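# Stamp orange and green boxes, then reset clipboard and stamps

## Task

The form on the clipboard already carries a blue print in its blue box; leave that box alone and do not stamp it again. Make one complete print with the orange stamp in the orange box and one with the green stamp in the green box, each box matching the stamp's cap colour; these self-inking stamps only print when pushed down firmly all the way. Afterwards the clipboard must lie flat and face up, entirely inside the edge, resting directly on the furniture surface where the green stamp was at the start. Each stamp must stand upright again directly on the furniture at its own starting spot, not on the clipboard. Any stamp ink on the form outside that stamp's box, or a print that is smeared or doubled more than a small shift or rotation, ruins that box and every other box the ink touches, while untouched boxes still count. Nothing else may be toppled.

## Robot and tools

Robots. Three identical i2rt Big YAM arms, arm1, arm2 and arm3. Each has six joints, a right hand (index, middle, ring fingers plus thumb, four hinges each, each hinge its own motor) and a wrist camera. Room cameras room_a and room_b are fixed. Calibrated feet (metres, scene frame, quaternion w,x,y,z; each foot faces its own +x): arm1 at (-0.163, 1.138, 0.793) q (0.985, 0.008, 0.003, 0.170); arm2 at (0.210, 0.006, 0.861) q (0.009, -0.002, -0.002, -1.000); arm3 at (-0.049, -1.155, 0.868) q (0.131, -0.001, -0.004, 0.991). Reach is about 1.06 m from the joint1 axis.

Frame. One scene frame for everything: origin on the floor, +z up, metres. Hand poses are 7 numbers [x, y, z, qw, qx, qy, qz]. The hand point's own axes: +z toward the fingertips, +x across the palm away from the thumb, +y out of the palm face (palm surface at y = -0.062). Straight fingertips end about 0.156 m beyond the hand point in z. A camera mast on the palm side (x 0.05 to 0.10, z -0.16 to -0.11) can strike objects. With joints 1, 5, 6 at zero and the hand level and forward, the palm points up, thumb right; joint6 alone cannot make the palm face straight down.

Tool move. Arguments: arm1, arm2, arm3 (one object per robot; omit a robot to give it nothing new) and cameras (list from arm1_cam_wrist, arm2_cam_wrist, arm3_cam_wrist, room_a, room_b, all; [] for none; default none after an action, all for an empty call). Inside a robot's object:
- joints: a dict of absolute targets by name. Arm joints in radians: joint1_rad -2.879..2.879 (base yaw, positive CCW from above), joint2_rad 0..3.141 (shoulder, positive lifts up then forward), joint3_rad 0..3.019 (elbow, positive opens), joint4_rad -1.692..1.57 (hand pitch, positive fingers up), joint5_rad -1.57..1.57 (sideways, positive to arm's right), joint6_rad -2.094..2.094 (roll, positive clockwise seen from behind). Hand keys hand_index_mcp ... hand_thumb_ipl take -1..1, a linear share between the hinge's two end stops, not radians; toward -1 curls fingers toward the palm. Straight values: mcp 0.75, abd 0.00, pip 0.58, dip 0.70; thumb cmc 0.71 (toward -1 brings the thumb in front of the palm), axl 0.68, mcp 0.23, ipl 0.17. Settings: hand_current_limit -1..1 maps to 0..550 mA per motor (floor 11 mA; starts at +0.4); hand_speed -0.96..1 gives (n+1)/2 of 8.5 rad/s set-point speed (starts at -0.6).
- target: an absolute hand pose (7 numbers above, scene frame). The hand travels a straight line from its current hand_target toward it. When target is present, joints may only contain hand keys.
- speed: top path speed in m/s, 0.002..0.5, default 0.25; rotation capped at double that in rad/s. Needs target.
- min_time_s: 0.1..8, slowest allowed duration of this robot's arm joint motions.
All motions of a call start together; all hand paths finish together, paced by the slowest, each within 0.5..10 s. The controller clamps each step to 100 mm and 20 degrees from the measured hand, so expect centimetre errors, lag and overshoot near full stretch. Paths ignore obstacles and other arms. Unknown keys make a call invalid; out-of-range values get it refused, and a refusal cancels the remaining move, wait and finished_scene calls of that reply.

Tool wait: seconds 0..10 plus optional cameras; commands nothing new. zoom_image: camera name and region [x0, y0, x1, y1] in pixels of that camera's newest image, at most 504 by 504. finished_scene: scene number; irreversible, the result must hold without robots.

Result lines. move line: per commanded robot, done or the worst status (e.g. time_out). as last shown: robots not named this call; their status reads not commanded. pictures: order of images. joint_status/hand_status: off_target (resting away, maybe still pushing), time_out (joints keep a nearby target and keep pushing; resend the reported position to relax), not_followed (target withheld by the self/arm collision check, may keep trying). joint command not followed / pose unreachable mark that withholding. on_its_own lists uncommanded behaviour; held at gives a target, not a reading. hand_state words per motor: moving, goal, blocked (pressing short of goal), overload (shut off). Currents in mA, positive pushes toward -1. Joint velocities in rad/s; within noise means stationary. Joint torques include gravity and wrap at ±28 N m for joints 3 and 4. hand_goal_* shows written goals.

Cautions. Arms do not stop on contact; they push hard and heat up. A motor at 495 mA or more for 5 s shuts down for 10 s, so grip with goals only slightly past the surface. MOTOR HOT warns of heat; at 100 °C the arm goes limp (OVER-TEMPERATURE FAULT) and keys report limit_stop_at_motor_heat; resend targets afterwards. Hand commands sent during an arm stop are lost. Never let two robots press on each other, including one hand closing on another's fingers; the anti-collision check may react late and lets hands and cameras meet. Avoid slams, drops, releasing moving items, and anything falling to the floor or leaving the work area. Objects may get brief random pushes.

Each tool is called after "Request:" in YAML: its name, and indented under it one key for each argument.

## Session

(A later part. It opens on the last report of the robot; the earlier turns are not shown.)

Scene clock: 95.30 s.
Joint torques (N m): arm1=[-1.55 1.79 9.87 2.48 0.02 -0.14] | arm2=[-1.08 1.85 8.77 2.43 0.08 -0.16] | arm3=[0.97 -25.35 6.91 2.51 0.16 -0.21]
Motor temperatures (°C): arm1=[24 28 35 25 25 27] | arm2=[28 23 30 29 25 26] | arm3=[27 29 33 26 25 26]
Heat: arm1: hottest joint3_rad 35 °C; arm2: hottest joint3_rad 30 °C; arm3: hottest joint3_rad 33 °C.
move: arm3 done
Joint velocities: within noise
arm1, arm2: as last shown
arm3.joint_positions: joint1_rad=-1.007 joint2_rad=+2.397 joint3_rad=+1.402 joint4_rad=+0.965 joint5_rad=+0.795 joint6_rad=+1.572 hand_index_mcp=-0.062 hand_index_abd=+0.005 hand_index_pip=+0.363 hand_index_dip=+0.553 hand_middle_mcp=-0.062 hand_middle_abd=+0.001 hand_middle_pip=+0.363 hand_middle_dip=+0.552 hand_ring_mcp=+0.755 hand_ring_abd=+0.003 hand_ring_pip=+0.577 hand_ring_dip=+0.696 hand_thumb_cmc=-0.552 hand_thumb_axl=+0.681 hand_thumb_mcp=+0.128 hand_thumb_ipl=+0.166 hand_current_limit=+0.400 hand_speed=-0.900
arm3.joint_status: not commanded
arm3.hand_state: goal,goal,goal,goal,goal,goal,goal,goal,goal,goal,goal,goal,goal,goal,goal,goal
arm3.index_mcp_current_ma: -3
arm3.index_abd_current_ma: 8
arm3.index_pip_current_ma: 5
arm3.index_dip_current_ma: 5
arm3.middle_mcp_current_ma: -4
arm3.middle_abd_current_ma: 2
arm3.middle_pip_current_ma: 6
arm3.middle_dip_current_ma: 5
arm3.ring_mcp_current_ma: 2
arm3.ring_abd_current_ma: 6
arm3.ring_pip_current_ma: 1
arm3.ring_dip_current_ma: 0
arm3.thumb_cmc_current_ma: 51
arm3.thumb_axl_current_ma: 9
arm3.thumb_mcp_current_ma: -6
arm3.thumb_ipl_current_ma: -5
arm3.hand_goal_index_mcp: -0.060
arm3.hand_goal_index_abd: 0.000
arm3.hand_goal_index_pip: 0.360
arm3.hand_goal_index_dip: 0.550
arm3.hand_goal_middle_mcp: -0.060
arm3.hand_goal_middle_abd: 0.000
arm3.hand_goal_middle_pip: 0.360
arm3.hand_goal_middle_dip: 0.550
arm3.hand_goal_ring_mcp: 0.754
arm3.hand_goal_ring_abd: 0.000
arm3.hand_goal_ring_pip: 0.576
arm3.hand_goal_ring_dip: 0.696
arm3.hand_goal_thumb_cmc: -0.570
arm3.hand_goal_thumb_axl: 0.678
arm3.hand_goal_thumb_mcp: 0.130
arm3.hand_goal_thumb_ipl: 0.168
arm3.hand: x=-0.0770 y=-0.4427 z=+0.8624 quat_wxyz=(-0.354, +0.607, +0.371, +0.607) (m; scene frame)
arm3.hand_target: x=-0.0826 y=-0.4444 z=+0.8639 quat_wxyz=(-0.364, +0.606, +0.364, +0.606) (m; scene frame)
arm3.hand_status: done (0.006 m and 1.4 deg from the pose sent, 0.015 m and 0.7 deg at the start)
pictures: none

Request:
move:
  arm3: {"joints": {"hand_index_mcp": -0.29, "hand_middle_mcp": -0.29, "hand_thumb_mcp": 0.0, "hand_thumb_ipl": 0.11}}
  cameras: ["arm3_cam_wrist", "arm2_cam_wrist"]

Request:
zoom_image:
  camera: "arm2_cam_wrist"
  region: [425, 40, 545, 130]

Scene clock: 96.57 s.
Joint torques (N m): arm1=[-1.49 1.73 9.87 2.45 0.02 -0.14] | arm2=[-0.97 1.79 8.77 2.41 0.08 -0.17] | arm3=[0.91 -25.11 6.93 2.48 0.16 -0.22]
Motor temperatures (°C): arm1=[24 28 35 25 25 27] | arm2=[28 23 30 29 25 26] | arm3=[27 29 33 26 25 26]
Heat: arm1: hottest joint3_rad 35 °C; arm2: hottest joint3_rad 30 °C; arm3: hottest joint3_rad 33 °C.
move: arm3 off_target
Joint velocities: within noise
arm1.joint_positions: joint1_rad=+0.539 joint2_rad=+0.634 joint3_rad=+1.406 joint4_rad=-1.334 joint5_rad=-0.069 joint6_rad=+1.110 hand_index_mcp=+0.754 hand_index_abd=+0.000 hand_index_pip=+0.577 hand_index_dip=+0.696 hand_middle_mcp=+0.754 hand_middle_abd=+0.000 hand_middle_pip=+0.577 hand_middle_dip=+0.696 hand_ring_mcp=+0.754 hand_ring_abd=+0.000 hand_ring_pip=+0.577 hand_ring_dip=+0.696 hand_thumb_cmc=+0.714 hand_thumb_axl=+0.677 hand_thumb_mcp=+0.226 hand_thumb_ipl=+0.168 hand_current_limit=+0.400 hand_speed=-0.600
arm1.joint_status: not commanded
arm1.hand_state: goal,goal,goal,goal,goal,goal,goal,goal,goal,goal,goal,goal,goal,goal,goal,goal
arm1.index_mcp_current_ma: 0
arm1.index_abd_current_ma: 0
arm1.index_pip_current_ma: 0
arm1.index_dip_current_ma: 0
arm1.middle_mcp_current_ma: 0
arm1.middle_abd_current_ma: 0
arm1.middle_pip_current_ma: 0
arm1.middle_dip_current_ma: 0
arm1.ring_mcp_current_ma: 0
arm1.ring_abd_current_ma: 0
arm1.ring_pip_current_ma: 0
arm1.ring_dip_current_ma: 0
arm1.thumb_cmc_current_ma: 0
arm1.thumb_axl_current_ma: 0
arm1.thumb_mcp_current_ma: 0
arm1.thumb_ipl_current_ma: 0
arm1.hand_goal_index_mcp: 0.754
arm1.hand_goal_index_abd: 0.000
arm1.hand_goal_index_pip: 0.576
arm1.hand_goal_index_dip: 0.696
arm1.hand_goal_middle_mcp: 0.754
arm1.hand_goal_middle_abd: 0.000
arm1.hand_goal_middle_pip: 0.576
arm1.hand_goal_middle_dip: 0.696
arm1.hand_goal_ring_mcp: 0.754
arm1.hand_goal_ring_abd: 0.000
arm1.hand_goal_ring_pip: 0.576
arm1.hand_goal_ring_dip: 0.696
arm1.hand_goal_thumb_cmc: 0.714
arm1.hand_goal_thumb_axl: 0.678
arm1.hand_goal_thumb_mcp: 0.226
arm1.hand_goal_thumb_ipl: 0.168
arm1.hand: x=+0.0601 y=+1.2783 z=+1.3493 quat_wxyz=(-0.137, +0.676, +0.553, +0.467) (m; scene frame)
arm1.hand_target: x=+0.0586 y=+1.2762 z=+1.3602 quat_wxyz=(-0.139, +0.671, +0.550, +0.478) (m; scene frame)
arm1.hand_status: not commanded
arm2.joint_positions: joint1_rad=+1.820 joint2_rad=+0.271 joint3_rad=+0.773 joint4_rad=-1.104 joint5_rad=+0.113 joint6_rad=+1.139 hand_index_mcp=+0.756 hand_index_abd=+0.001 hand_index_pip=+0.577 hand_index_dip=+0.696 hand_middle_mcp=+0.756 hand_middle_abd=+0.001 hand_middle_pip=+0.577 hand_middle_dip=+0.696 hand_ring_mcp=+0.756 hand_ring_abd=+0.001 hand_ring_pip=+0.577 hand_ring_dip=+0.696 hand_thumb_cmc=+0.715 hand_thumb_axl=+0.677 hand_thumb_mcp=+0.225 hand_thumb_ipl=+0.168 hand_current_limit=+0.400 hand_speed=-0.600
arm2.joint_status: not commanded
arm2.hand_state: goal,goal,goal,goal,goal,goal,goal,goal,goal,goal,goal,goal,goal,goal,goal,goal
arm2.index_mcp_current_ma: 7
arm2.index_abd_current_ma: 2
arm2.index_pip_current_ma: 2
arm2.index_dip_current_ma: 0
arm2.middle_mcp_current_ma: 7
arm2.middle_abd_current_ma: 2
arm2.middle_pip_current_ma: 2
arm2.middle_dip_current_ma: 0
arm2.ring_mcp_current_ma: 8
arm2.ring_abd_current_ma: 2
arm2.ring_pip_current_ma: 2
arm2.ring_dip_current_ma: 0
arm2.thumb_cmc_current_ma: 4
arm2.thumb_axl_current_ma: -3
arm2.thumb_mcp_current_ma: -3
arm2.thumb_ipl_current_ma: -1
arm2.hand_goal_index_mcp: 0.754
arm2.hand_goal_index_abd: 0.000
arm2.hand_goal_index_pip: 0.576
arm2.hand_goal_index_dip: 0.696
arm2.hand_goal_middle_mcp: 0.754
arm2.hand_goal_middle_abd: 0.000
arm2.hand_goal_middle_pip: 0.576
arm2.hand_goal_middle_dip: 0.696
arm2.hand_goal_ring_mcp: 0.754
arm2.hand_goal_ring_abd: 0.000
arm2.hand_goal_ring_pip: 0.576
arm2.hand_goal_ring_dip: 0.696
arm2.hand_goal_thumb_cmc: 0.714
arm2.hand_goal_thumb_axl: 0.678
arm2.hand_goal_thumb_mcp: 0.226
arm2.hand_goal_thumb_ipl: 0.168
arm2.hand: x=+0.1657 y=-0.2270 z=+1.2214 quat_wxyz=(+0.390, +0.789, -0.395, +0.262) (m; scene frame)
arm2.hand_target: x=+0.1637 y=-0.2274 z=+1.2301 quat_wxyz=(+0.403, +0.782, -0.392, +0.268) (m; scene frame)
arm2.hand_status: not commanded
arm3.joint_positions: joint1_rad=-1.006 joint2_rad=+2.396 joint3_rad=+1.402 joint4_rad=+0.965 joint5_rad=+0.795 joint6_rad=+1.572 hand_index_mcp=-0.181 hand_index_abd=+0.000 hand_index_pip=+0.385 hand_index_dip=+0.564 hand_middle_mcp=-0.199 hand_middle_abd=-0.002 hand_middle_pip=+0.386 hand_middle_dip=+0.560 hand_ring_mcp=+0.755 hand_ring_abd=+0.003 hand_ring_pip=+0.577 hand_ring_dip=+0.696 hand_thumb_cmc=-0.545 hand_thumb_axl=+0.682 hand_thumb_mcp=+0.045 hand_thumb_ipl=+0.130 hand_current_limit=+0.400 hand_speed=-0.900
arm3.joint_status: hand_index_mcp off_target (ended at -0.181, target -0.290); hand_middle_mcp off_target (ended at -0.199, target -0.290); hand_thumb_mcp off_target (ended at +0.045, target +0.000); the others done
arm3.hand_state: blocked,goal,blocked,goal,blocked,goal,blocked,goal,goal,goal,goal,goal,blocked,goal,blocked,goal
arm3.index_mcp_current_ma: 385
arm3.index_abd_current_ma: 0
arm3.index_pip_current_ma: 74
arm3.index_dip_current_ma: 37
arm3.middle_mcp_current_ma: 373
arm3.middle_abd_current_ma: -2
arm3.middle_pip_current_ma: 75
arm3.middle_dip_current_ma: 25
arm3.ring_mcp_current_ma: 2
arm3.ring_abd_current_ma: 6
arm3.ring_pip_current_ma: 1
arm3.ring_dip_current_ma: 0
arm3.thumb_cmc_current_ma: 74
arm3.thumb_axl_current_ma: 11
arm3.thumb_mcp_current_ma: 203
arm3.thumb_ipl_current_ma: 79
arm3.hand_goal_index_mcp: -0.290
arm3.hand_goal_index_abd: 0.000
arm3.hand_goal_index_pip: 0.360
arm3.hand_goal_index_dip: 0.550
arm3.hand_goal_middle_mcp: -0.290
arm3.hand_goal_middle_abd: 0.000
arm3.hand_goal_middle_pip: 0.360
arm3.hand_goal_middle_dip: 0.550
arm3.hand_goal_ring_mcp: 0.754
arm3.hand_goal_ring_abd: 0.000
arm3.hand_goal_ring_pip: 0.576
arm3.hand_goal_ring_dip: 0.696
arm3.hand_goal_thumb_cmc: -0.570
arm3.hand_goal_thumb_axl: 0.678
arm3.hand_goal_thumb_mcp: 0.000
arm3.hand_goal_thumb_ipl: 0.110
arm3.hand: x=-0.0776 y=-0.4425 z=+0.8636 quat_wxyz=(-0.355, +0.607, +0.371, +0.607) (m; scene frame)
arm3.hand_target: x=-0.0826 y=-0.4444 z=+0.8639 quat_wxyz=(-0.364, +0.606, +0.364, +0.606) (m; scene frame)
arm3.hand_status: not commanded
pictures: arm2_cam_wrist, arm3_cam_wrist
Images, in order (width x height): arm2_cam_wrist 672x504, arm3_cam_wrist 672x504.

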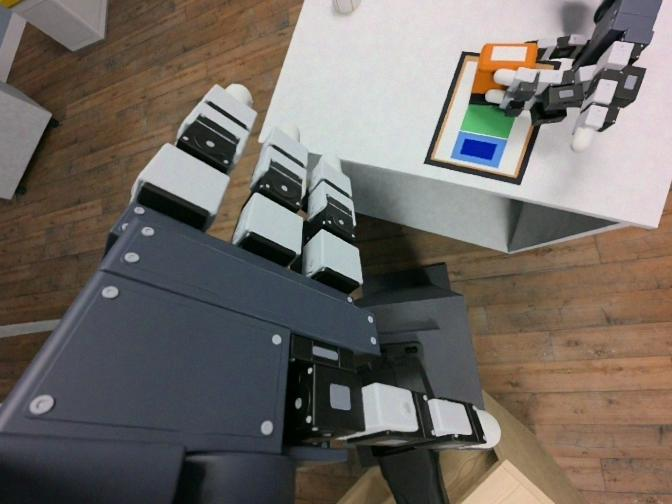

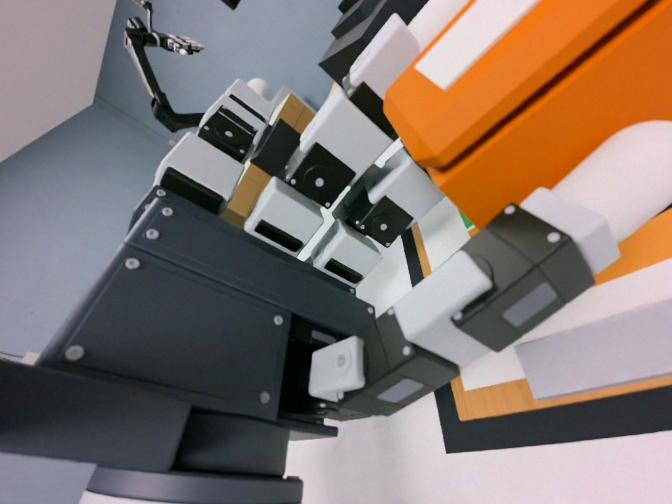

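Scaled by 4.200 from the camera's 672x504 image, which has a finer 960x720 frame.

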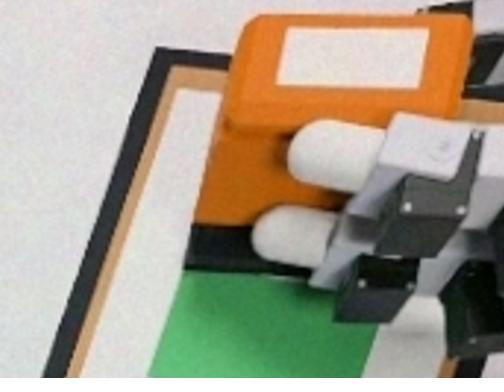

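Request:
move:
  arm3: {"target": [-0.086, -0.446, 0.889, 0.3642, -0.6061, -0.3642, -0.6061], "speed": 0.05}
  cameras: ["arm3_cam_wrist", "arm2_cam_wrist"]

Request:
zoom_image:
  camera: "arm2_cam_wrist"
  region: [425, 40, 545, 130]

Scene clock: 97.77 s.
Joint torques (N m): arm1=[-1.67 1.73 9.85 2.45 0.03 -0.13] | arm2=[-1.08 1.85 8.79 2.43 0.08 -0.17] | arm3=[0.91 -25.47 7.42 1.18 0.15 -0.37]
Motor temperatures (°C): arm1=[24 28 35 25 25 27] | arm2=[28 23 30 29 25 26] | arm3=[27 29 33 26 25 26]
Heat: arm1: hottest joint3_rad 35 °C; arm2: hottest joint3_rad 30 °C; arm3: hottest joint3_rad 33 °C.
move: arm3 done
Joint velocities: within noise
arm1, arm2: as last shown
arm3.joint_positions: joint1_rad=-1.001 joint2_rad=+2.348 joint3_rad=+1.381 joint4_rad=+0.965 joint5_rad=+0.800 joint6_rad=+1.586 hand_index_mcp=-0.182 hand_index_abd=+0.000 hand_index_pip=+0.386 hand_index_dip=+0.564 hand_middle_mcp=-0.217 hand_middle_abd=+0.001 hand_middle_pip=+0.386 hand_middle_dip=+0.560 hand_ring_mcp=+0.755 hand_ring_abd=+0.003 hand_ring_pip=+0.577 hand_ring_dip=+0.696 hand_thumb_cmc=-0.528 hand_thumb_axl=+0.687 hand_thumb_mcp=+0.047 hand_thumb_ipl=+0.132 hand_current_limit=+0.400 hand_speed=-0.900
arm3.joint_status: not commanded
arm3.hand_state: blocked,goal,blocked,goal,blocked,goal,blocked,goal,goal,goal,goal,goal,blocked,goal,blocked,blocked
arm3.index_mcp_current_ma: 385
arm3.index_abd_current_ma: 0
arm3.index_pip_current_ma: 75
arm3.index_dip_current_ma: 38
arm3.middle_mcp_current_ma: 287
arm3.middle_abd_current_ma: 1
arm3.middle_pip_current_ma: 75
arm3.middle_dip_current_ma: 25
arm3.ring_mcp_current_ma: 2
arm3.ring_abd_current_ma: 6
arm3.ring_pip_current_ma: 1
arm3.ring_dip_current_ma: 0
arm3.thumb_cmc_current_ma: 140
arm3.thumb_axl_current_ma: 26
arm3.thumb_mcp_current_ma: 212
arm3.thumb_ipl_current_ma: 92
arm3.hand_goal_index_mcp: -0.290
arm3.hand_goal_index_abd: 0.000
arm3.hand_goal_index_pip: 0.360
arm3.hand_goal_index_dip: 0.550
arm3.hand_goal_middle_mcp: -0.290
arm3.hand_goal_middle_abd: 0.000
arm3.hand_goal_middle_pip: 0.360
arm3.hand_goal_middle_dip: 0.550
arm3.hand_goal_ring_mcp: 0.754
arm3.hand_goal_ring_abd: 0.000
arm3.hand_goal_ring_pip: 0.576
arm3.hand_goal_ring_dip: 0.696
arm3.hand_goal_thumb_cmc: -0.570
arm3.hand_goal_thumb_axl: 0.678
arm3.hand_goal_thumb_mcp: 0.000
arm3.hand_goal_thumb_ipl: 0.110
arm3.hand: x=-0.0808 y=-0.4447 z=+0.8871 quat_wxyz=(-0.368, +0.607, +0.357, +0.607) (m; scene frame)
arm3.hand_target: x=-0.0858 y=-0.4460 z=+0.8890 quat_wxyz=(-0.364, +0.606, +0.364, +0.606) (m; scene frame)
arm3.hand_status: done (0.006 m and 0.9 deg from the pose sent, 0.027 m and 1.3 deg at the start)
pictures: arm2_cam_wrist, arm3_cam_wrist
Images, in order (width x height): arm2_cam_wrist 672x504, arm3_cam_wrist 672x504.

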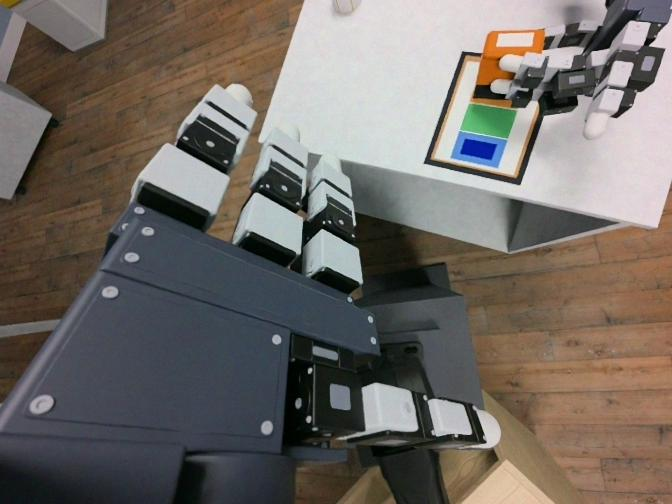

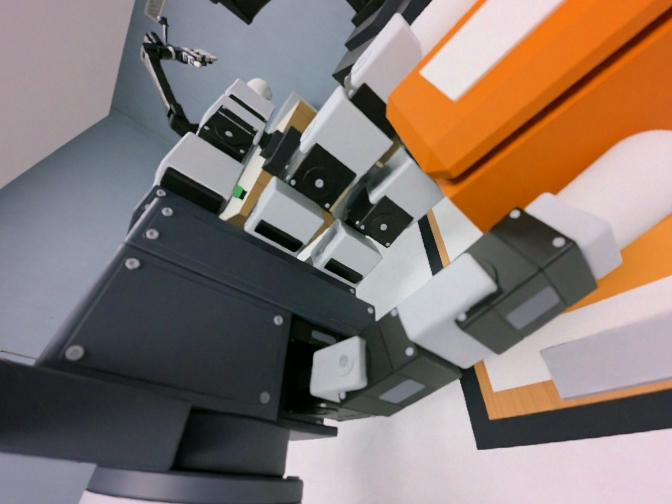

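Scaled by 4.200 from the camera's 672x504 image, which has a finer 960x720 frame.

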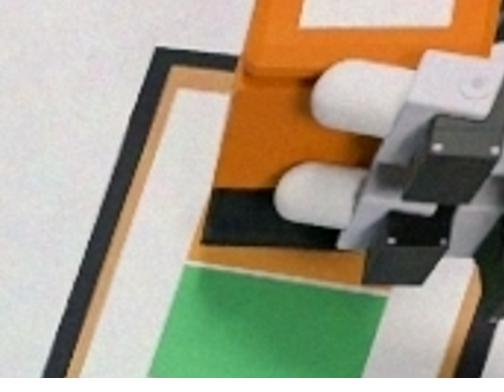

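Request:
zoom_image:
  camera: "arm2_cam_wrist"
  region: [460, 75, 530, 130]

Scaled by 7.200 from the camera's 672x504 image, which has a finer 960x720 frame.

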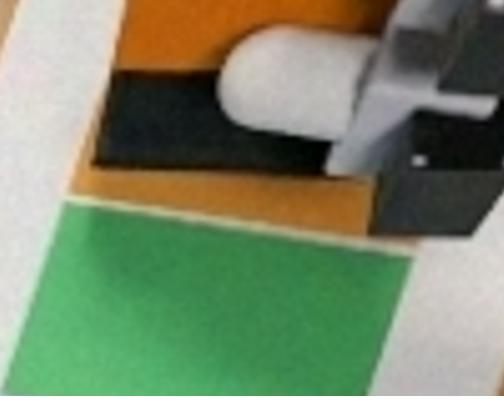

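Request:
move:
  arm3: {"target": [-0.0905, -0.4445, 0.889, 0.3374, -0.6214, -0.3374, -0.6214], "speed": 0.04}
  cameras: ["arm3_cam_wrist", "arm2_cam_wrist"]

Request:
zoom_image:
  camera: "arm2_cam_wrist"
  region: [460, 75, 530, 130]

Scene clock: 100.13 s.
Joint torques (N m): arm1=[-1.49 1.85 9.85 2.47 0.02 -0.14] | arm2=[-1.03 1.9 8.79 2.41 0.08 -0.17] | arm3=[0.91 -23.36 11.26 1.03 0.17 -0.38]
Motor temperatures (°C): arm1=[24 28 35 25 25 27] | arm2=[28 23 30 29 25 26] | arm3=[27 29 33 26 25 26]
Heat: arm1: hottest joint3_rad 35 °C; arm2: hottest joint3_rad 30 °C; arm3: hottest joint3_rad 33 °C.
move: arm3 off_target
Joint velocities: within noise
arm1, arm2: as last shown
arm3.joint_positions: joint1_rad=-0.987 joint2_rad=+2.349 joint3_rad=+1.408 joint4_rad=+0.924 joint5_rad=+0.900 joint6_rad=+1.587 hand_index_mcp=-0.182 hand_index_abd=+0.000 hand_index_pip=+0.386 hand_index_dip=+0.564 hand_middle_mcp=-0.217 hand_middle_abd=+0.001 hand_middle_pip=+0.386 hand_middle_dip=+0.560 hand_ring_mcp=+0.755 hand_ring_abd=+0.003 hand_ring_pip=+0.577 hand_ring_dip=+0.696 hand_thumb_cmc=-0.528 hand_thumb_axl=+0.687 hand_thumb_mcp=+0.047 hand_thumb_ipl=+0.133 hand_current_limit=+0.400 hand_speed=-0.900
arm3.joint_status: not commanded
arm3.hand_state: blocked,goal,blocked,goal,blocked,goal,blocked,goal,goal,goal,goal,goal,blocked,goal,blocked,blocked
arm3.index_mcp_current_ma: 385
arm3.index_abd_current_ma: 0
arm3.index_pip_current_ma: 76
arm3.index_dip_current_ma: 38
arm3.middle_mcp_current_ma: 285
arm3.middle_abd_current_ma: 1
arm3.middle_pip_current_ma: 75
arm3.middle_dip_current_ma: 25
arm3.ring_mcp_current_ma: 2
arm3.ring_abd_current_ma: 6
arm3.ring_pip_current_ma: 1
arm3.ring_dip_current_ma: 0
arm3.thumb_cmc_current_ma: 140
arm3.thumb_axl_current_ma: 26
arm3.thumb_mcp_current_ma: 213
arm3.thumb_ipl_current_ma: 93
arm3.hand_goal_index_mcp: -0.290
arm3.hand_goal_index_abd: 0.000
arm3.hand_goal_index_pip: 0.360
arm3.hand_goal_index_dip: 0.550
arm3.hand_goal_middle_mcp: -0.290
arm3.hand_goal_middle_abd: 0.000
arm3.hand_goal_middle_pip: 0.360
arm3.hand_goal_middle_dip: 0.550
arm3.hand_goal_ring_mcp: 0.754
arm3.hand_goal_ring_abd: 0.000
arm3.hand_goal_ring_pip: 0.576
arm3.hand_goal_ring_dip: 0.696
arm3.hand_goal_thumb_cmc: -0.570
arm3.hand_goal_thumb_axl: 0.678
arm3.hand_goal_thumb_mcp: 0.000
arm3.hand_goal_thumb_ipl: 0.110
arm3.hand: x=-0.0822 y=-0.4537 z=+0.8906 quat_wxyz=(-0.337, +0.623, +0.335, +0.621) (m; scene frame)
arm3.hand_target: x=-0.0904 y=-0.4451 z=+0.8891 quat_wxyz=(-0.338, +0.621, +0.338, +0.621) (m; scene frame)
arm3.hand_status: off_target (0.013 m and 0.3 deg from the pose sent, 0.010 m and 4.8 deg at the start)
pictures: arm2_cam_wrist, arm3_cam_wrist
Images, in order (width x height): arm2_cam_wrist 672x504, arm3_cam_wrist 672x504.

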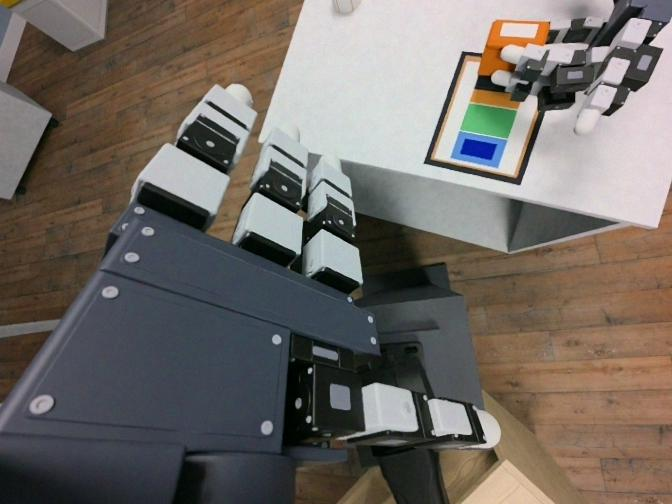

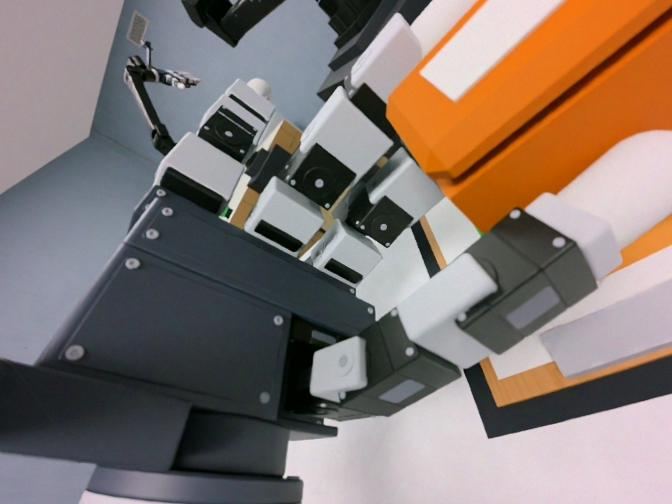

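Scaled by 7.200 from the camera's 672x504 image, which has a finer 960x720 frame.

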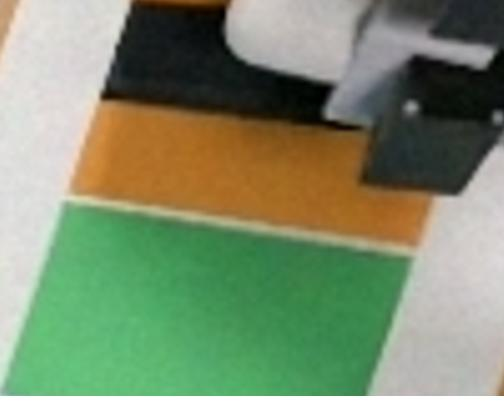

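Request:
move:
  arm3: {"target": [-0.0955, -0.4335, 0.888, 0.3374, -0.6214, -0.3374, -0.6214], "speed": 0.04}
  cameras: ["arm3_cam_wrist", "arm2_cam_wrist"]

Request:
zoom_image:
  camera: "arm2_cam_wrist"
  region: [460, 75, 530, 130]

Scene clock: 101.37 s.
Joint torques (N m): arm1=[-1.49 1.85 9.87 2.45 0.01 -0.13] | arm2=[-1.03 1.73 8.76 2.43 0.08 -0.16] | arm3=[0.85 -23.65 11.64 1.03 0.18 -0.38]
Motor temperatures (°C): arm1=[24 28 35 25 25 27] | arm2=[28 23 30 29 25 26] | arm3=[27 29 33 26 25 26]
Heat: arm1: hottest joint3_rad 35 °C; arm2: hottest joint3_rad 30 °C; arm3: hottest joint3_rad 33 °C.
move: arm3 off_target
Joint velocities: within noise
arm1, arm2: as last shown
arm3.joint_positions: joint1_rad=-0.985 joint2_rad=+2.370 joint3_rad=+1.452 joint4_rad=+0.899 joint5_rad=+0.901 joint6_rad=+1.587 hand_index_mcp=-0.182 hand_index_abd=+0.000 hand_index_pip=+0.386 hand_index_dip=+0.564 hand_middle_mcp=-0.217 hand_middle_abd=+0.001 hand_middle_pip=+0.386 hand_middle_dip=+0.560 hand_ring_mcp=+0.755 hand_ring_abd=+0.003 hand_ring_pip=+0.577 hand_ring_dip=+0.696 hand_thumb_cmc=-0.528 hand_thumb_axl=+0.687 hand_thumb_mcp=+0.047 hand_thumb_ipl=+0.133 hand_current_limit=+0.400 hand_speed=-0.900
arm3.joint_status: not commanded
arm3.hand_state: blocked,goal,blocked,goal,blocked,goal,blocked,goal,goal,goal,goal,goal,blocked,goal,blocked,blocked
arm3.index_mcp_current_ma: 385
arm3.index_abd_current_ma: 0
arm3.index_pip_current_ma: 76
arm3.index_dip_current_ma: 38
arm3.middle_mcp_current_ma: 285
arm3.middle_abd_current_ma: 1
arm3.middle_pip_current_ma: 75
arm3.middle_dip_current_ma: 25
arm3.ring_mcp_current_ma: 2
arm3.ring_abd_current_ma: 6
arm3.ring_pip_current_ma: 1
arm3.ring_dip_current_ma: 0
arm3.thumb_cmc_current_ma: 140
arm3.thumb_axl_current_ma: 26
arm3.thumb_mcp_current_ma: 213
arm3.thumb_ipl_current_ma: 93
arm3.hand_goal_index_mcp: -0.290
arm3.hand_goal_index_abd: 0.000
arm3.hand_goal_index_pip: 0.360
arm3.hand_goal_index_dip: 0.550
arm3.hand_goal_middle_mcp: -0.290
arm3.hand_goal_middle_abd: 0.000
arm3.hand_goal_middle_pip: 0.360
arm3.hand_goal_middle_dip: 0.550
arm3.hand_goal_ring_mcp: 0.754
arm3.hand_goal_ring_abd: 0.000
arm3.hand_goal_ring_pip: 0.576
arm3.hand_goal_ring_dip: 0.696
arm3.hand_goal_thumb_cmc: -0.570
arm3.hand_goal_thumb_axl: 0.678
arm3.hand_goal_thumb_mcp: 0.000
arm3.hand_goal_thumb_ipl: 0.110
arm3.hand: x=-0.0870 y=-0.4430 z=+0.8890 quat_wxyz=(-0.337, +0.623, +0.336, +0.621) (m; scene frame)
arm3.hand_target: x=-0.0956 y=-0.4341 z=+0.8882 quat_wxyz=(-0.338, +0.621, +0.338, +0.621) (m; scene frame)
arm3.hand_status: off_target (0.013 m and 0.3 deg from the pose sent, 0.024 m and 0.3 deg at the start)
pictures: arm2_cam_wrist, arm3_cam_wrist
Images, in order (width x height): arm2_cam_wrist 672x504, arm3_cam_wrist 672x504.

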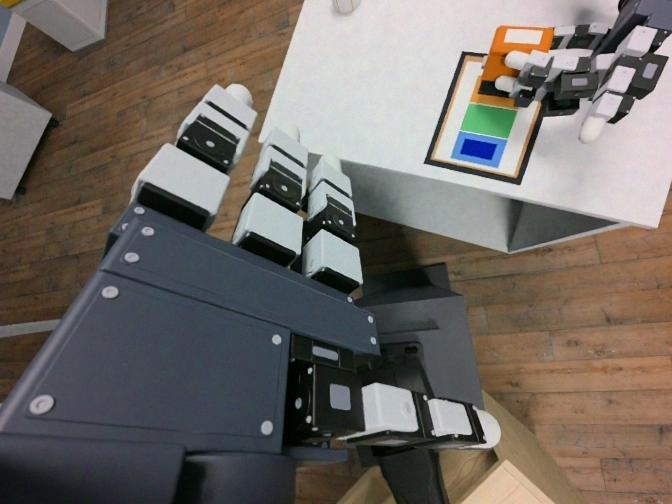

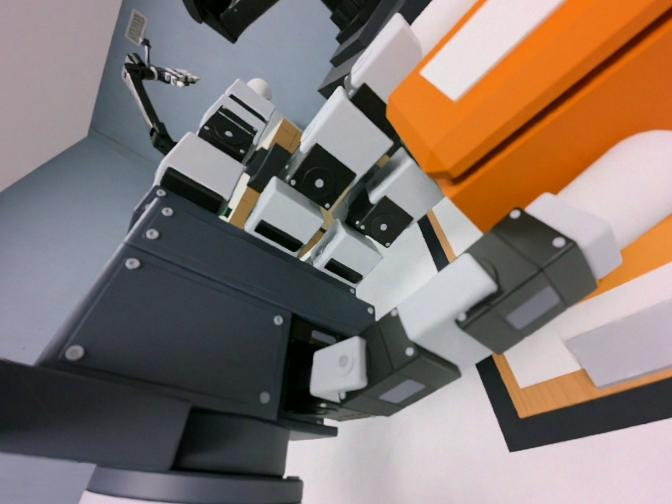

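Scaled by 7.200 from the camera's 672x504 image, which has a finer 960x720 frame.

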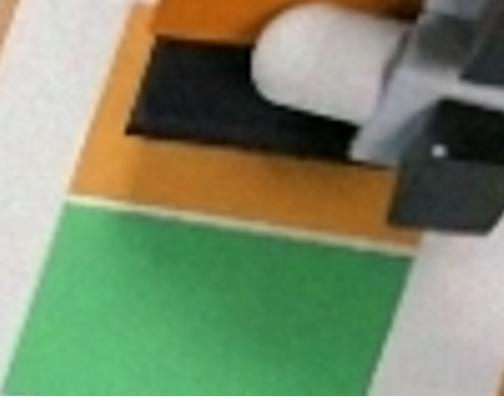

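Request:
move:
  arm3: {"target": [-0.0972, -0.4366, 0.865, 0.3374, -0.6214, -0.3374, -0.6214], "speed": 0.04}
  cameras: ["arm3_cam_wrist", "arm2_cam_wrist"]

Request:
zoom_image:
  camera: "arm2_cam_wrist"
  region: [460, 75, 530, 130]

Scene clock: 102.67 s.
Joint torques (N m): arm1=[-1.61 1.85 9.88 2.48 0.02 -0.14] | arm2=[-0.97 1.79 8.77 2.43 0.08 -0.16] | arm3=[1.03 -23.41 11.19 2.33 0.16 -0.32]
Motor temperatures (°C): arm1=[24 28 35 25 25 27] | arm2=[28 23 30 29 25 26] | arm3=[27 29 33 26 25 26]
Heat: arm1: hottest joint3_rad 35 °C; arm2: hottest joint3_rad 30 °C; arm3: hottest joint3_rad 33 °C.
move: arm3 off_target
Joint velocities: within noise
arm1, arm2: as last shown
arm3.joint_positions: joint1_rad=-0.982 joint2_rad=+2.409 joint3_rad=+1.460 joint4_rad=+0.899 joint5_rad=+0.907 joint6_rad=+1.584 hand_index_mcp=-0.185 hand_index_abd=-0.004 hand_index_pip=+0.386 hand_index_dip=+0.565 hand_middle_mcp=-0.218 hand_middle_abd=+0.001 hand_middle_pip=+0.386 hand_middle_dip=+0.560 hand_ring_mcp=+0.755 hand_ring_abd=+0.003 hand_ring_pip=+0.577 hand_ring_dip=+0.696 hand_thumb_cmc=-0.531 hand_thumb_axl=+0.687 hand_thumb_mcp=+0.048 hand_thumb_ipl=+0.134 hand_current_limit=+0.400 hand_speed=-0.900
arm3.joint_status: not commanded
arm3.hand_state: blocked,goal,blocked,goal,blocked,goal,blocked,goal,goal,goal,goal,goal,blocked,goal,blocked,blocked
arm3.index_mcp_current_ma: 385
arm3.index_abd_current_ma: -7
arm3.index_pip_current_ma: 78
arm3.index_dip_current_ma: 40
arm3.middle_mcp_current_ma: 281
arm3.middle_abd_current_ma: 1
arm3.middle_pip_current_ma: 75
arm3.middle_dip_current_ma: 25
arm3.ring_mcp_current_ma: 2
arm3.ring_abd_current_ma: 6
arm3.ring_pip_current_ma: 1
arm3.ring_dip_current_ma: 0
arm3.thumb_cmc_current_ma: 130
arm3.thumb_axl_current_ma: 26
arm3.thumb_mcp_current_ma: 219
arm3.thumb_ipl_current_ma: 97
arm3.hand_goal_index_mcp: -0.290
arm3.hand_goal_index_abd: 0.000
arm3.hand_goal_index_pip: 0.360
arm3.hand_goal_index_dip: 0.550
arm3.hand_goal_middle_mcp: -0.290
arm3.hand_goal_middle_abd: 0.000
arm3.hand_goal_middle_pip: 0.360
arm3.hand_goal_middle_dip: 0.550
arm3.hand_goal_ring_mcp: 0.754
arm3.hand_goal_ring_abd: 0.000
arm3.hand_goal_ring_pip: 0.576
arm3.hand_goal_ring_dip: 0.696
arm3.hand_goal_thumb_cmc: -0.570
arm3.hand_goal_thumb_axl: 0.678
arm3.hand_goal_thumb_mcp: 0.000
arm3.hand_goal_thumb_ipl: 0.110
arm3.hand: x=-0.0877 y=-0.4461 z=+0.8660 quat_wxyz=(-0.324, +0.625, +0.347, +0.620) (m; scene frame)
arm3.hand_target: x=-0.0972 y=-0.4373 z=+0.8652 quat_wxyz=(-0.338, +0.622, +0.338, +0.621) (m; scene frame)
arm3.hand_status: off_target (0.013 m and 2.0 deg from the pose sent, 0.027 m and 0.3 deg at the start)
pictures: arm2_cam_wrist, arm3_cam_wrist
Images, in order (width x height): arm2_cam_wrist 672x504, arm3_cam_wrist 672x504.

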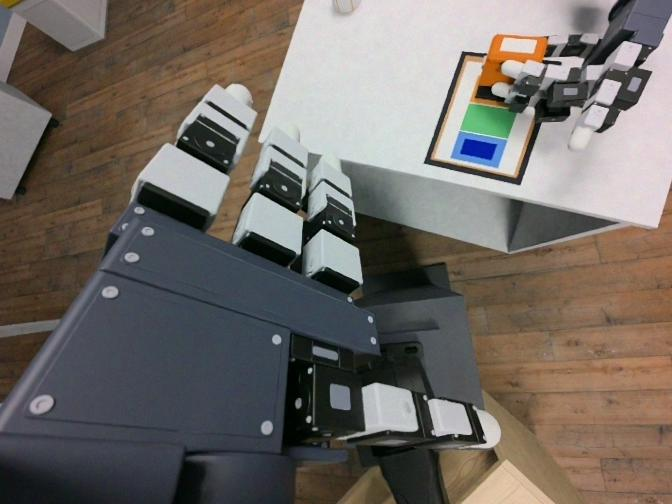

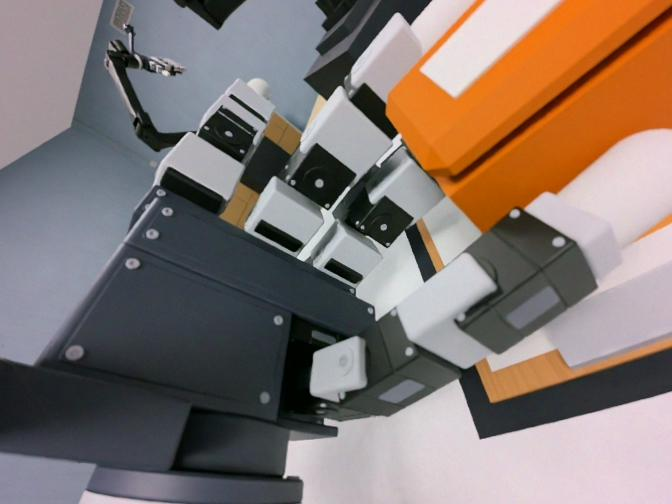

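Scaled by 7.200 from the camera's 672x504 image, which has a finer 960x720 frame.

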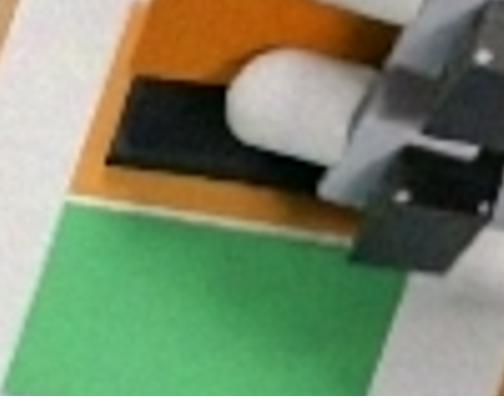

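Request:
move:
  arm3: {"joints": {"hand_index_mcp": -0.19, "hand_middle_mcp": -0.22, "hand_thumb_mcp": 0.05, "hand_thumb_ipl": 0.135}}

Request:
move:
  arm3: {"joints": {"hand_index_mcp": -0.06, "hand_middle_mcp": -0.06, "hand_thumb_mcp": 0.13, "hand_thumb_ipl": 0.168}}
  cameras: ["arm3_cam_wrist", "arm2_cam_wrist"]

Request:
zoom_image:
  camera: "arm2_cam_wrist"
  region: [460, 75, 530, 130]

Scene clock: 103.67 s.
Joint torques (N m): arm1=[-1.49 1.79 9.87 2.47 0.03 -0.13] | arm2=[-1.03 1.85 8.77 2.4 0.08 -0.17] | arm3=[0.97 -23.41 11.02 2.33 0.15 -0.34]
Motor temperatures (°C): arm1=[24 28 35 25 25 27] | arm2=[28 23 30 29 25 26] | arm3=[27 29 33 26 25 26]
Heat: arm1: hottest joint3_rad 35 °C; arm2: hottest joint3_rad 30 °C; arm3: hottest joint3_rad 33 °C.
move: arm3 done
Joint velocities: within noise
arm1, arm2: as last shown
arm3.joint_positions: joint1_rad=-0.982 joint2_rad=+2.409 joint3_rad=+1.462 joint4_rad=+0.899 joint5_rad=+0.907 joint6_rad=+1.585 hand_index_mcp=-0.180 hand_index_abd=+0.002 hand_index_pip=+0.377 hand_index_dip=+0.562 hand_middle_mcp=-0.214 hand_middle_abd=+0.003 hand_middle_pip=+0.374 hand_middle_dip=+0.557 hand_ring_mcp=+0.755 hand_ring_abd=+0.003 hand_ring_pip=+0.577 hand_ring_dip=+0.696 hand_thumb_cmc=-0.533 hand_thumb_axl=+0.687 hand_thumb_mcp=+0.057 hand_thumb_ipl=+0.145 hand_current_limit=+0.400 hand_speed=-0.900
arm3.joint_status: all done
arm3.hand_state: goal,goal,goal,goal,goal,goal,goal,goal,goal,goal,goal,goal,blocked,goal,goal,goal
arm3.index_mcp_current_ma: 25
arm3.index_abd_current_ma: 2
arm3.index_pip_current_ma: 47
arm3.index_dip_current_ma: 31
arm3.middle_mcp_current_ma: 14
arm3.middle_abd_current_ma: 5
arm3.middle_pip_current_ma: 36
arm3.middle_dip_current_ma: 16
arm3.ring_mcp_current_ma: 2
arm3.ring_abd_current_ma: 6
arm3.ring_pip_current_ma: 1
arm3.ring_dip_current_ma: 0
arm3.thumb_cmc_current_ma: 121
arm3.thumb_axl_current_ma: 26
arm3.thumb_mcp_current_ma: 23
arm3.thumb_ipl_current_ma: 29
arm3.hand_goal_index_mcp: -0.190
arm3.hand_goal_index_abd: 0.000
arm3.hand_goal_index_pip: 0.360
arm3.hand_goal_index_dip: 0.550
arm3.hand_goal_middle_mcp: -0.220
arm3.hand_goal_middle_abd: 0.000
arm3.hand_goal_middle_pip: 0.360
arm3.hand_goal_middle_dip: 0.550
arm3.hand_goal_ring_mcp: 0.754
arm3.hand_goal_ring_abd: 0.000
arm3.hand_goal_ring_pip: 0.576
arm3.hand_goal_ring_dip: 0.696
arm3.hand_goal_thumb_cmc: -0.570
arm3.hand_goal_thumb_axl: 0.678
arm3.hand_goal_thumb_mcp: 0.050
arm3.hand_goal_thumb_ipl: 0.136
arm3.hand: x=-0.0880 y=-0.4454 z=+0.8667 quat_wxyz=(-0.325, +0.625, +0.346, +0.620) (m; scene frame)
arm3.hand_target: x=-0.0972 y=-0.4372 z=+0.8652 quat_wxyz=(-0.338, +0.622, +0.338, +0.621) (m; scene frame)
arm3.hand_status: not commanded
pictures: none

Scene clock: 104.57 s.
Joint torques (N m): arm1=[-1.49 1.85 9.88 2.48 0.02 -0.14] | arm2=[-1.03 1.85 8.77 2.41 0.08 -0.16] | arm3=[0.97 -23.53 10.82 2.36 0.15 -0.32]
Motor temperatures (°C): arm1=[24 28 35 25 25 27] | arm2=[28 23 30 29 25 26] | arm3=[27 29 33 26 25 26]
Heat: arm1: hottest joint3_rad 35 °C; arm2: hottest joint3_rad 30 °C; arm3: hottest joint3_rad 33 °C.
move: arm3 done
Joint velocities: within noise
arm1, arm2: as last shown
arm3.joint_positions: joint1_rad=-0.982 joint2_rad=+2.409 joint3_rad=+1.465 joint4_rad=+0.899 joint5_rad=+0.907 joint6_rad=+1.585 hand_index_mcp=-0.062 hand_index_abd=+0.002 hand_index_pip=+0.363 hand_index_dip=+0.553 hand_middle_mcp=-0.062 hand_middle_abd=+0.003 hand_middle_pip=+0.363 hand_middle_dip=+0.552 hand_ring_mcp=+0.755 hand_ring_abd=+0.003 hand_ring_pip=+0.577 hand_ring_dip=+0.696 hand_thumb_cmc=-0.549 hand_thumb_axl=+0.682 hand_thumb_mcp=+0.127 hand_thumb_ipl=+0.166 hand_current_limit=+0.400 hand_speed=-0.900
arm3.joint_status: all done
arm3.hand_state: goal,goal,goal,goal,goal,goal,goal,goal,goal,goal,goal,goal,blocked,goal,goal,goal
arm3.index_mcp_current_ma: -3
arm3.index_abd_current_ma: 3
arm3.index_pip_current_ma: 5
arm3.index_dip_current_ma: 5
arm3.middle_mcp_current_ma: -4
arm3.middle_abd_current_ma: 5
arm3.middle_pip_current_ma: 7
arm3.middle_dip_current_ma: 5
arm3.ring_mcp_current_ma: 2
arm3.ring_abd_current_ma: 6
arm3.ring_pip_current_ma: 1
arm3.ring_dip_current_ma: 0
arm3.thumb_cmc_current_ma: 61
arm3.thumb_axl_current_ma: 9
arm3.thumb_mcp_current_ma: -6
arm3.thumb_ipl_current_ma: -5
arm3.hand_goal_index_mcp: -0.060
arm3.hand_goal_index_abd: 0.000
arm3.hand_goal_index_pip: 0.360
arm3.hand_goal_index_dip: 0.550
arm3.hand_goal_middle_mcp: -0.060
arm3.hand_goal_middle_abd: 0.000
arm3.hand_goal_middle_pip: 0.360
arm3.hand_goal_middle_dip: 0.550
arm3.hand_goal_ring_mcp: 0.754
arm3.hand_goal_ring_abd: 0.000
arm3.hand_goal_ring_pip: 0.576
arm3.hand_goal_ring_dip: 0.696
arm3.hand_goal_thumb_cmc: -0.570
arm3.hand_goal_thumb_axl: 0.678
arm3.hand_goal_thumb_mcp: 0.130
arm3.hand_goal_thumb_ipl: 0.168
arm3.hand: x=-0.0886 y=-0.4445 z=+0.8676 quat_wxyz=(-0.326, +0.625, +0.345, +0.620) (m; scene frame)
arm3.hand_target: x=-0.0971 y=-0.4372 z=+0.8652 quat_wxyz=(-0.338, +0.622, +0.338, +0.621) (m; scene frame)
arm3.hand_status: not commanded
pictures: arm2_cam_wrist, arm3_cam_wrist
Images, in order (width x height): arm2_cam_wrist 672x504, arm3_cam_wrist 672x504.

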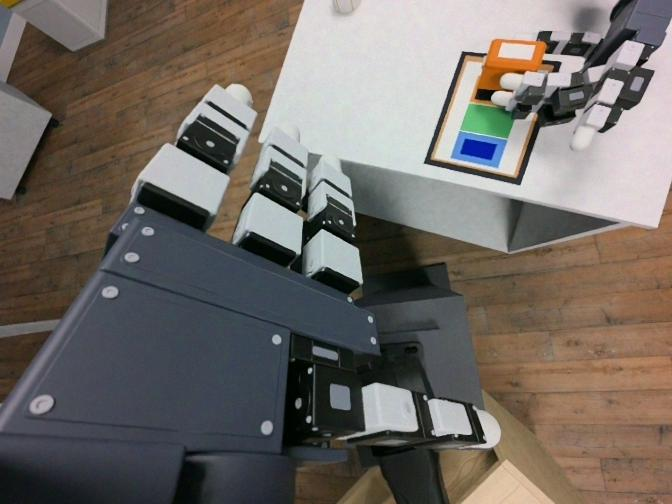

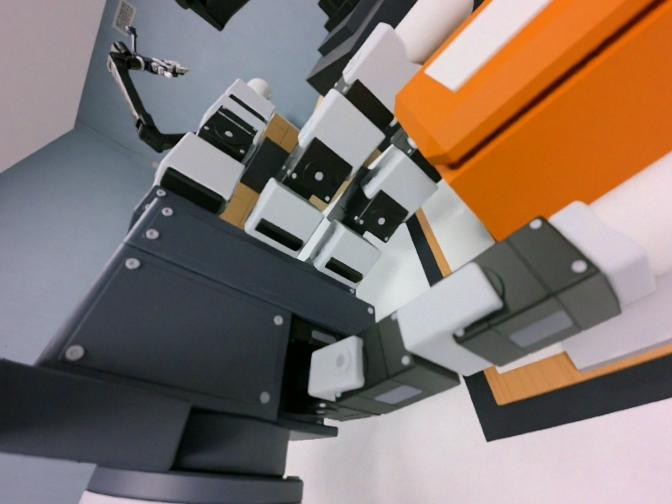

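Scaled by 7.200 from the camera's 672x504 image, which has a finer 960x720 frame.

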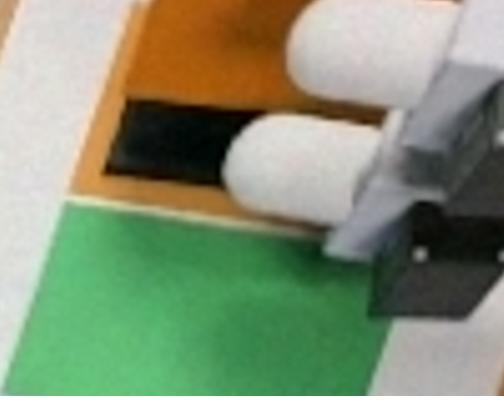

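Request:
move:
  arm3: {"target": [-0.195, -0.371, 0.890, 0.3374, -0.6214, -0.3374, -0.6214], "speed": 0.08}
  cameras: ["arm3_cam_wrist", "arm2_cam_wrist"]

Request:
zoom_image:
  camera: "arm2_cam_wrist"
  region: [425, 20, 565, 190]

Scene clock: 106.93 s.
Joint torques (N m): arm1=[-1.55 1.79 9.87 2.47 0.02 -0.13] | arm2=[-0.97 1.79 8.79 2.4 0.08 -0.16] | arm3=[0.56 -26.11 13.41 0.84 0.16 -0.32]
Motor temperatures (°C): arm1=[24 28 35 25 25 27] | arm2=[28 23 30 29 25 26] | arm3=[27 29 33 26 25 26]
Heat: arm1: hottest joint3_rad 35 °C; arm2: hottest joint3_rad 30 °C; arm3: hottest joint3_rad 33 °C.
move: arm3 off_target
Joint velocities: within noise
arm1, arm2: as last shown
arm3.joint_positions: joint1_rad=-0.882 joint2_rad=+2.536 joint3_rad=+1.864 joint4_rad=+0.666 joint5_rad=+1.000 joint6_rad=+1.585 hand_index_mcp=-0.062 hand_index_abd=+0.002 hand_index_pip=+0.362 hand_index_dip=+0.553 hand_middle_mcp=-0.062 hand_middle_abd=+0.003 hand_middle_pip=+0.363 hand_middle_dip=+0.552 hand_ring_mcp=+0.755 hand_ring_abd=+0.003 hand_ring_pip=+0.577 hand_ring_dip=+0.696 hand_thumb_cmc=-0.549 hand_thumb_axl=+0.682 hand_thumb_mcp=+0.128 hand_thumb_ipl=+0.166 hand_current_limit=+0.400 hand_speed=-0.900
arm3.joint_status: not commanded
arm3.hand_state: goal,goal,goal,goal,goal,goal,goal,goal,goal,goal,goal,goal,blocked,goal,goal,goal
arm3.index_mcp_current_ma: -3
arm3.index_abd_current_ma: 3
arm3.index_pip_current_ma: 4
arm3.index_dip_current_ma: 5
arm3.middle_mcp_current_ma: -4
arm3.middle_abd_current_ma: 5
arm3.middle_pip_current_ma: 6
arm3.middle_dip_current_ma: 4
arm3.ring_mcp_current_ma: 2
arm3.ring_abd_current_ma: 6
arm3.ring_pip_current_ma: 1
arm3.ring_dip_current_ma: 0
arm3.thumb_cmc_current_ma: 60
arm3.thumb_axl_current_ma: 9
arm3.thumb_mcp_current_ma: -5
arm3.thumb_ipl_current_ma: -5
arm3.hand_goal_index_mcp: -0.060
arm3.hand_goal_index_abd: 0.000
arm3.hand_goal_index_pip: 0.360
arm3.hand_goal_index_dip: 0.550
arm3.hand_goal_middle_mcp: -0.060
arm3.hand_goal_middle_abd: 0.000
arm3.hand_goal_middle_pip: 0.360
arm3.hand_goal_middle_dip: 0.550
arm3.hand_goal_ring_mcp: 0.754
arm3.hand_goal_ring_abd: 0.000
arm3.hand_goal_ring_pip: 0.576
arm3.hand_goal_ring_dip: 0.696
arm3.hand_goal_thumb_cmc: -0.570
arm3.hand_goal_thumb_axl: 0.678
arm3.hand_goal_thumb_mcp: 0.130
arm3.hand_goal_thumb_ipl: 0.168
arm3.hand: x=-0.1904 y=-0.3768 z=+0.9012 quat_wxyz=(-0.342, +0.621, +0.334, +0.621) (m; scene frame)
arm3.hand_target: x=-0.1948 y=-0.3717 z=+0.8902 quat_wxyz=(-0.338, +0.621, +0.337, +0.621) (m; scene frame)
arm3.hand_status: off_target (0.013 m and 0.7 deg from the pose sent, 0.131 m and 1.7 deg at the start)
pictures: arm2_cam_wrist, arm3_cam_wrist
Images, in order (width x height): arm2_cam_wrist 672x504, arm3_cam_wrist 672x504.

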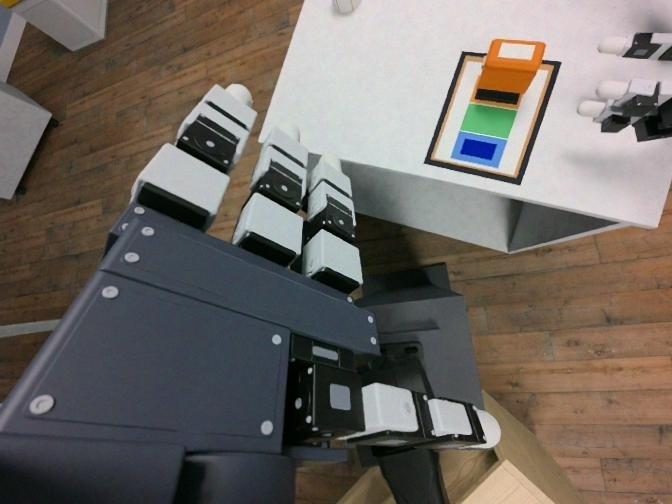

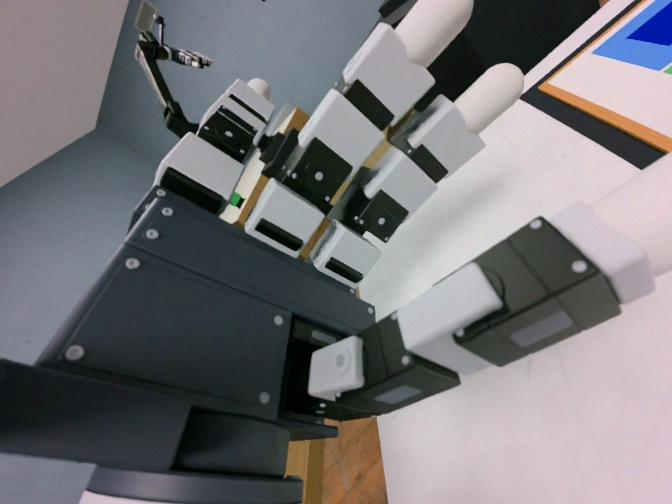

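Scaled by 2.965 from the camera's 672x504 image, which has a finer 960x720 frame.

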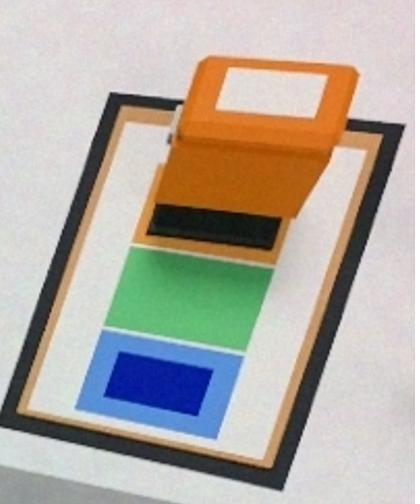

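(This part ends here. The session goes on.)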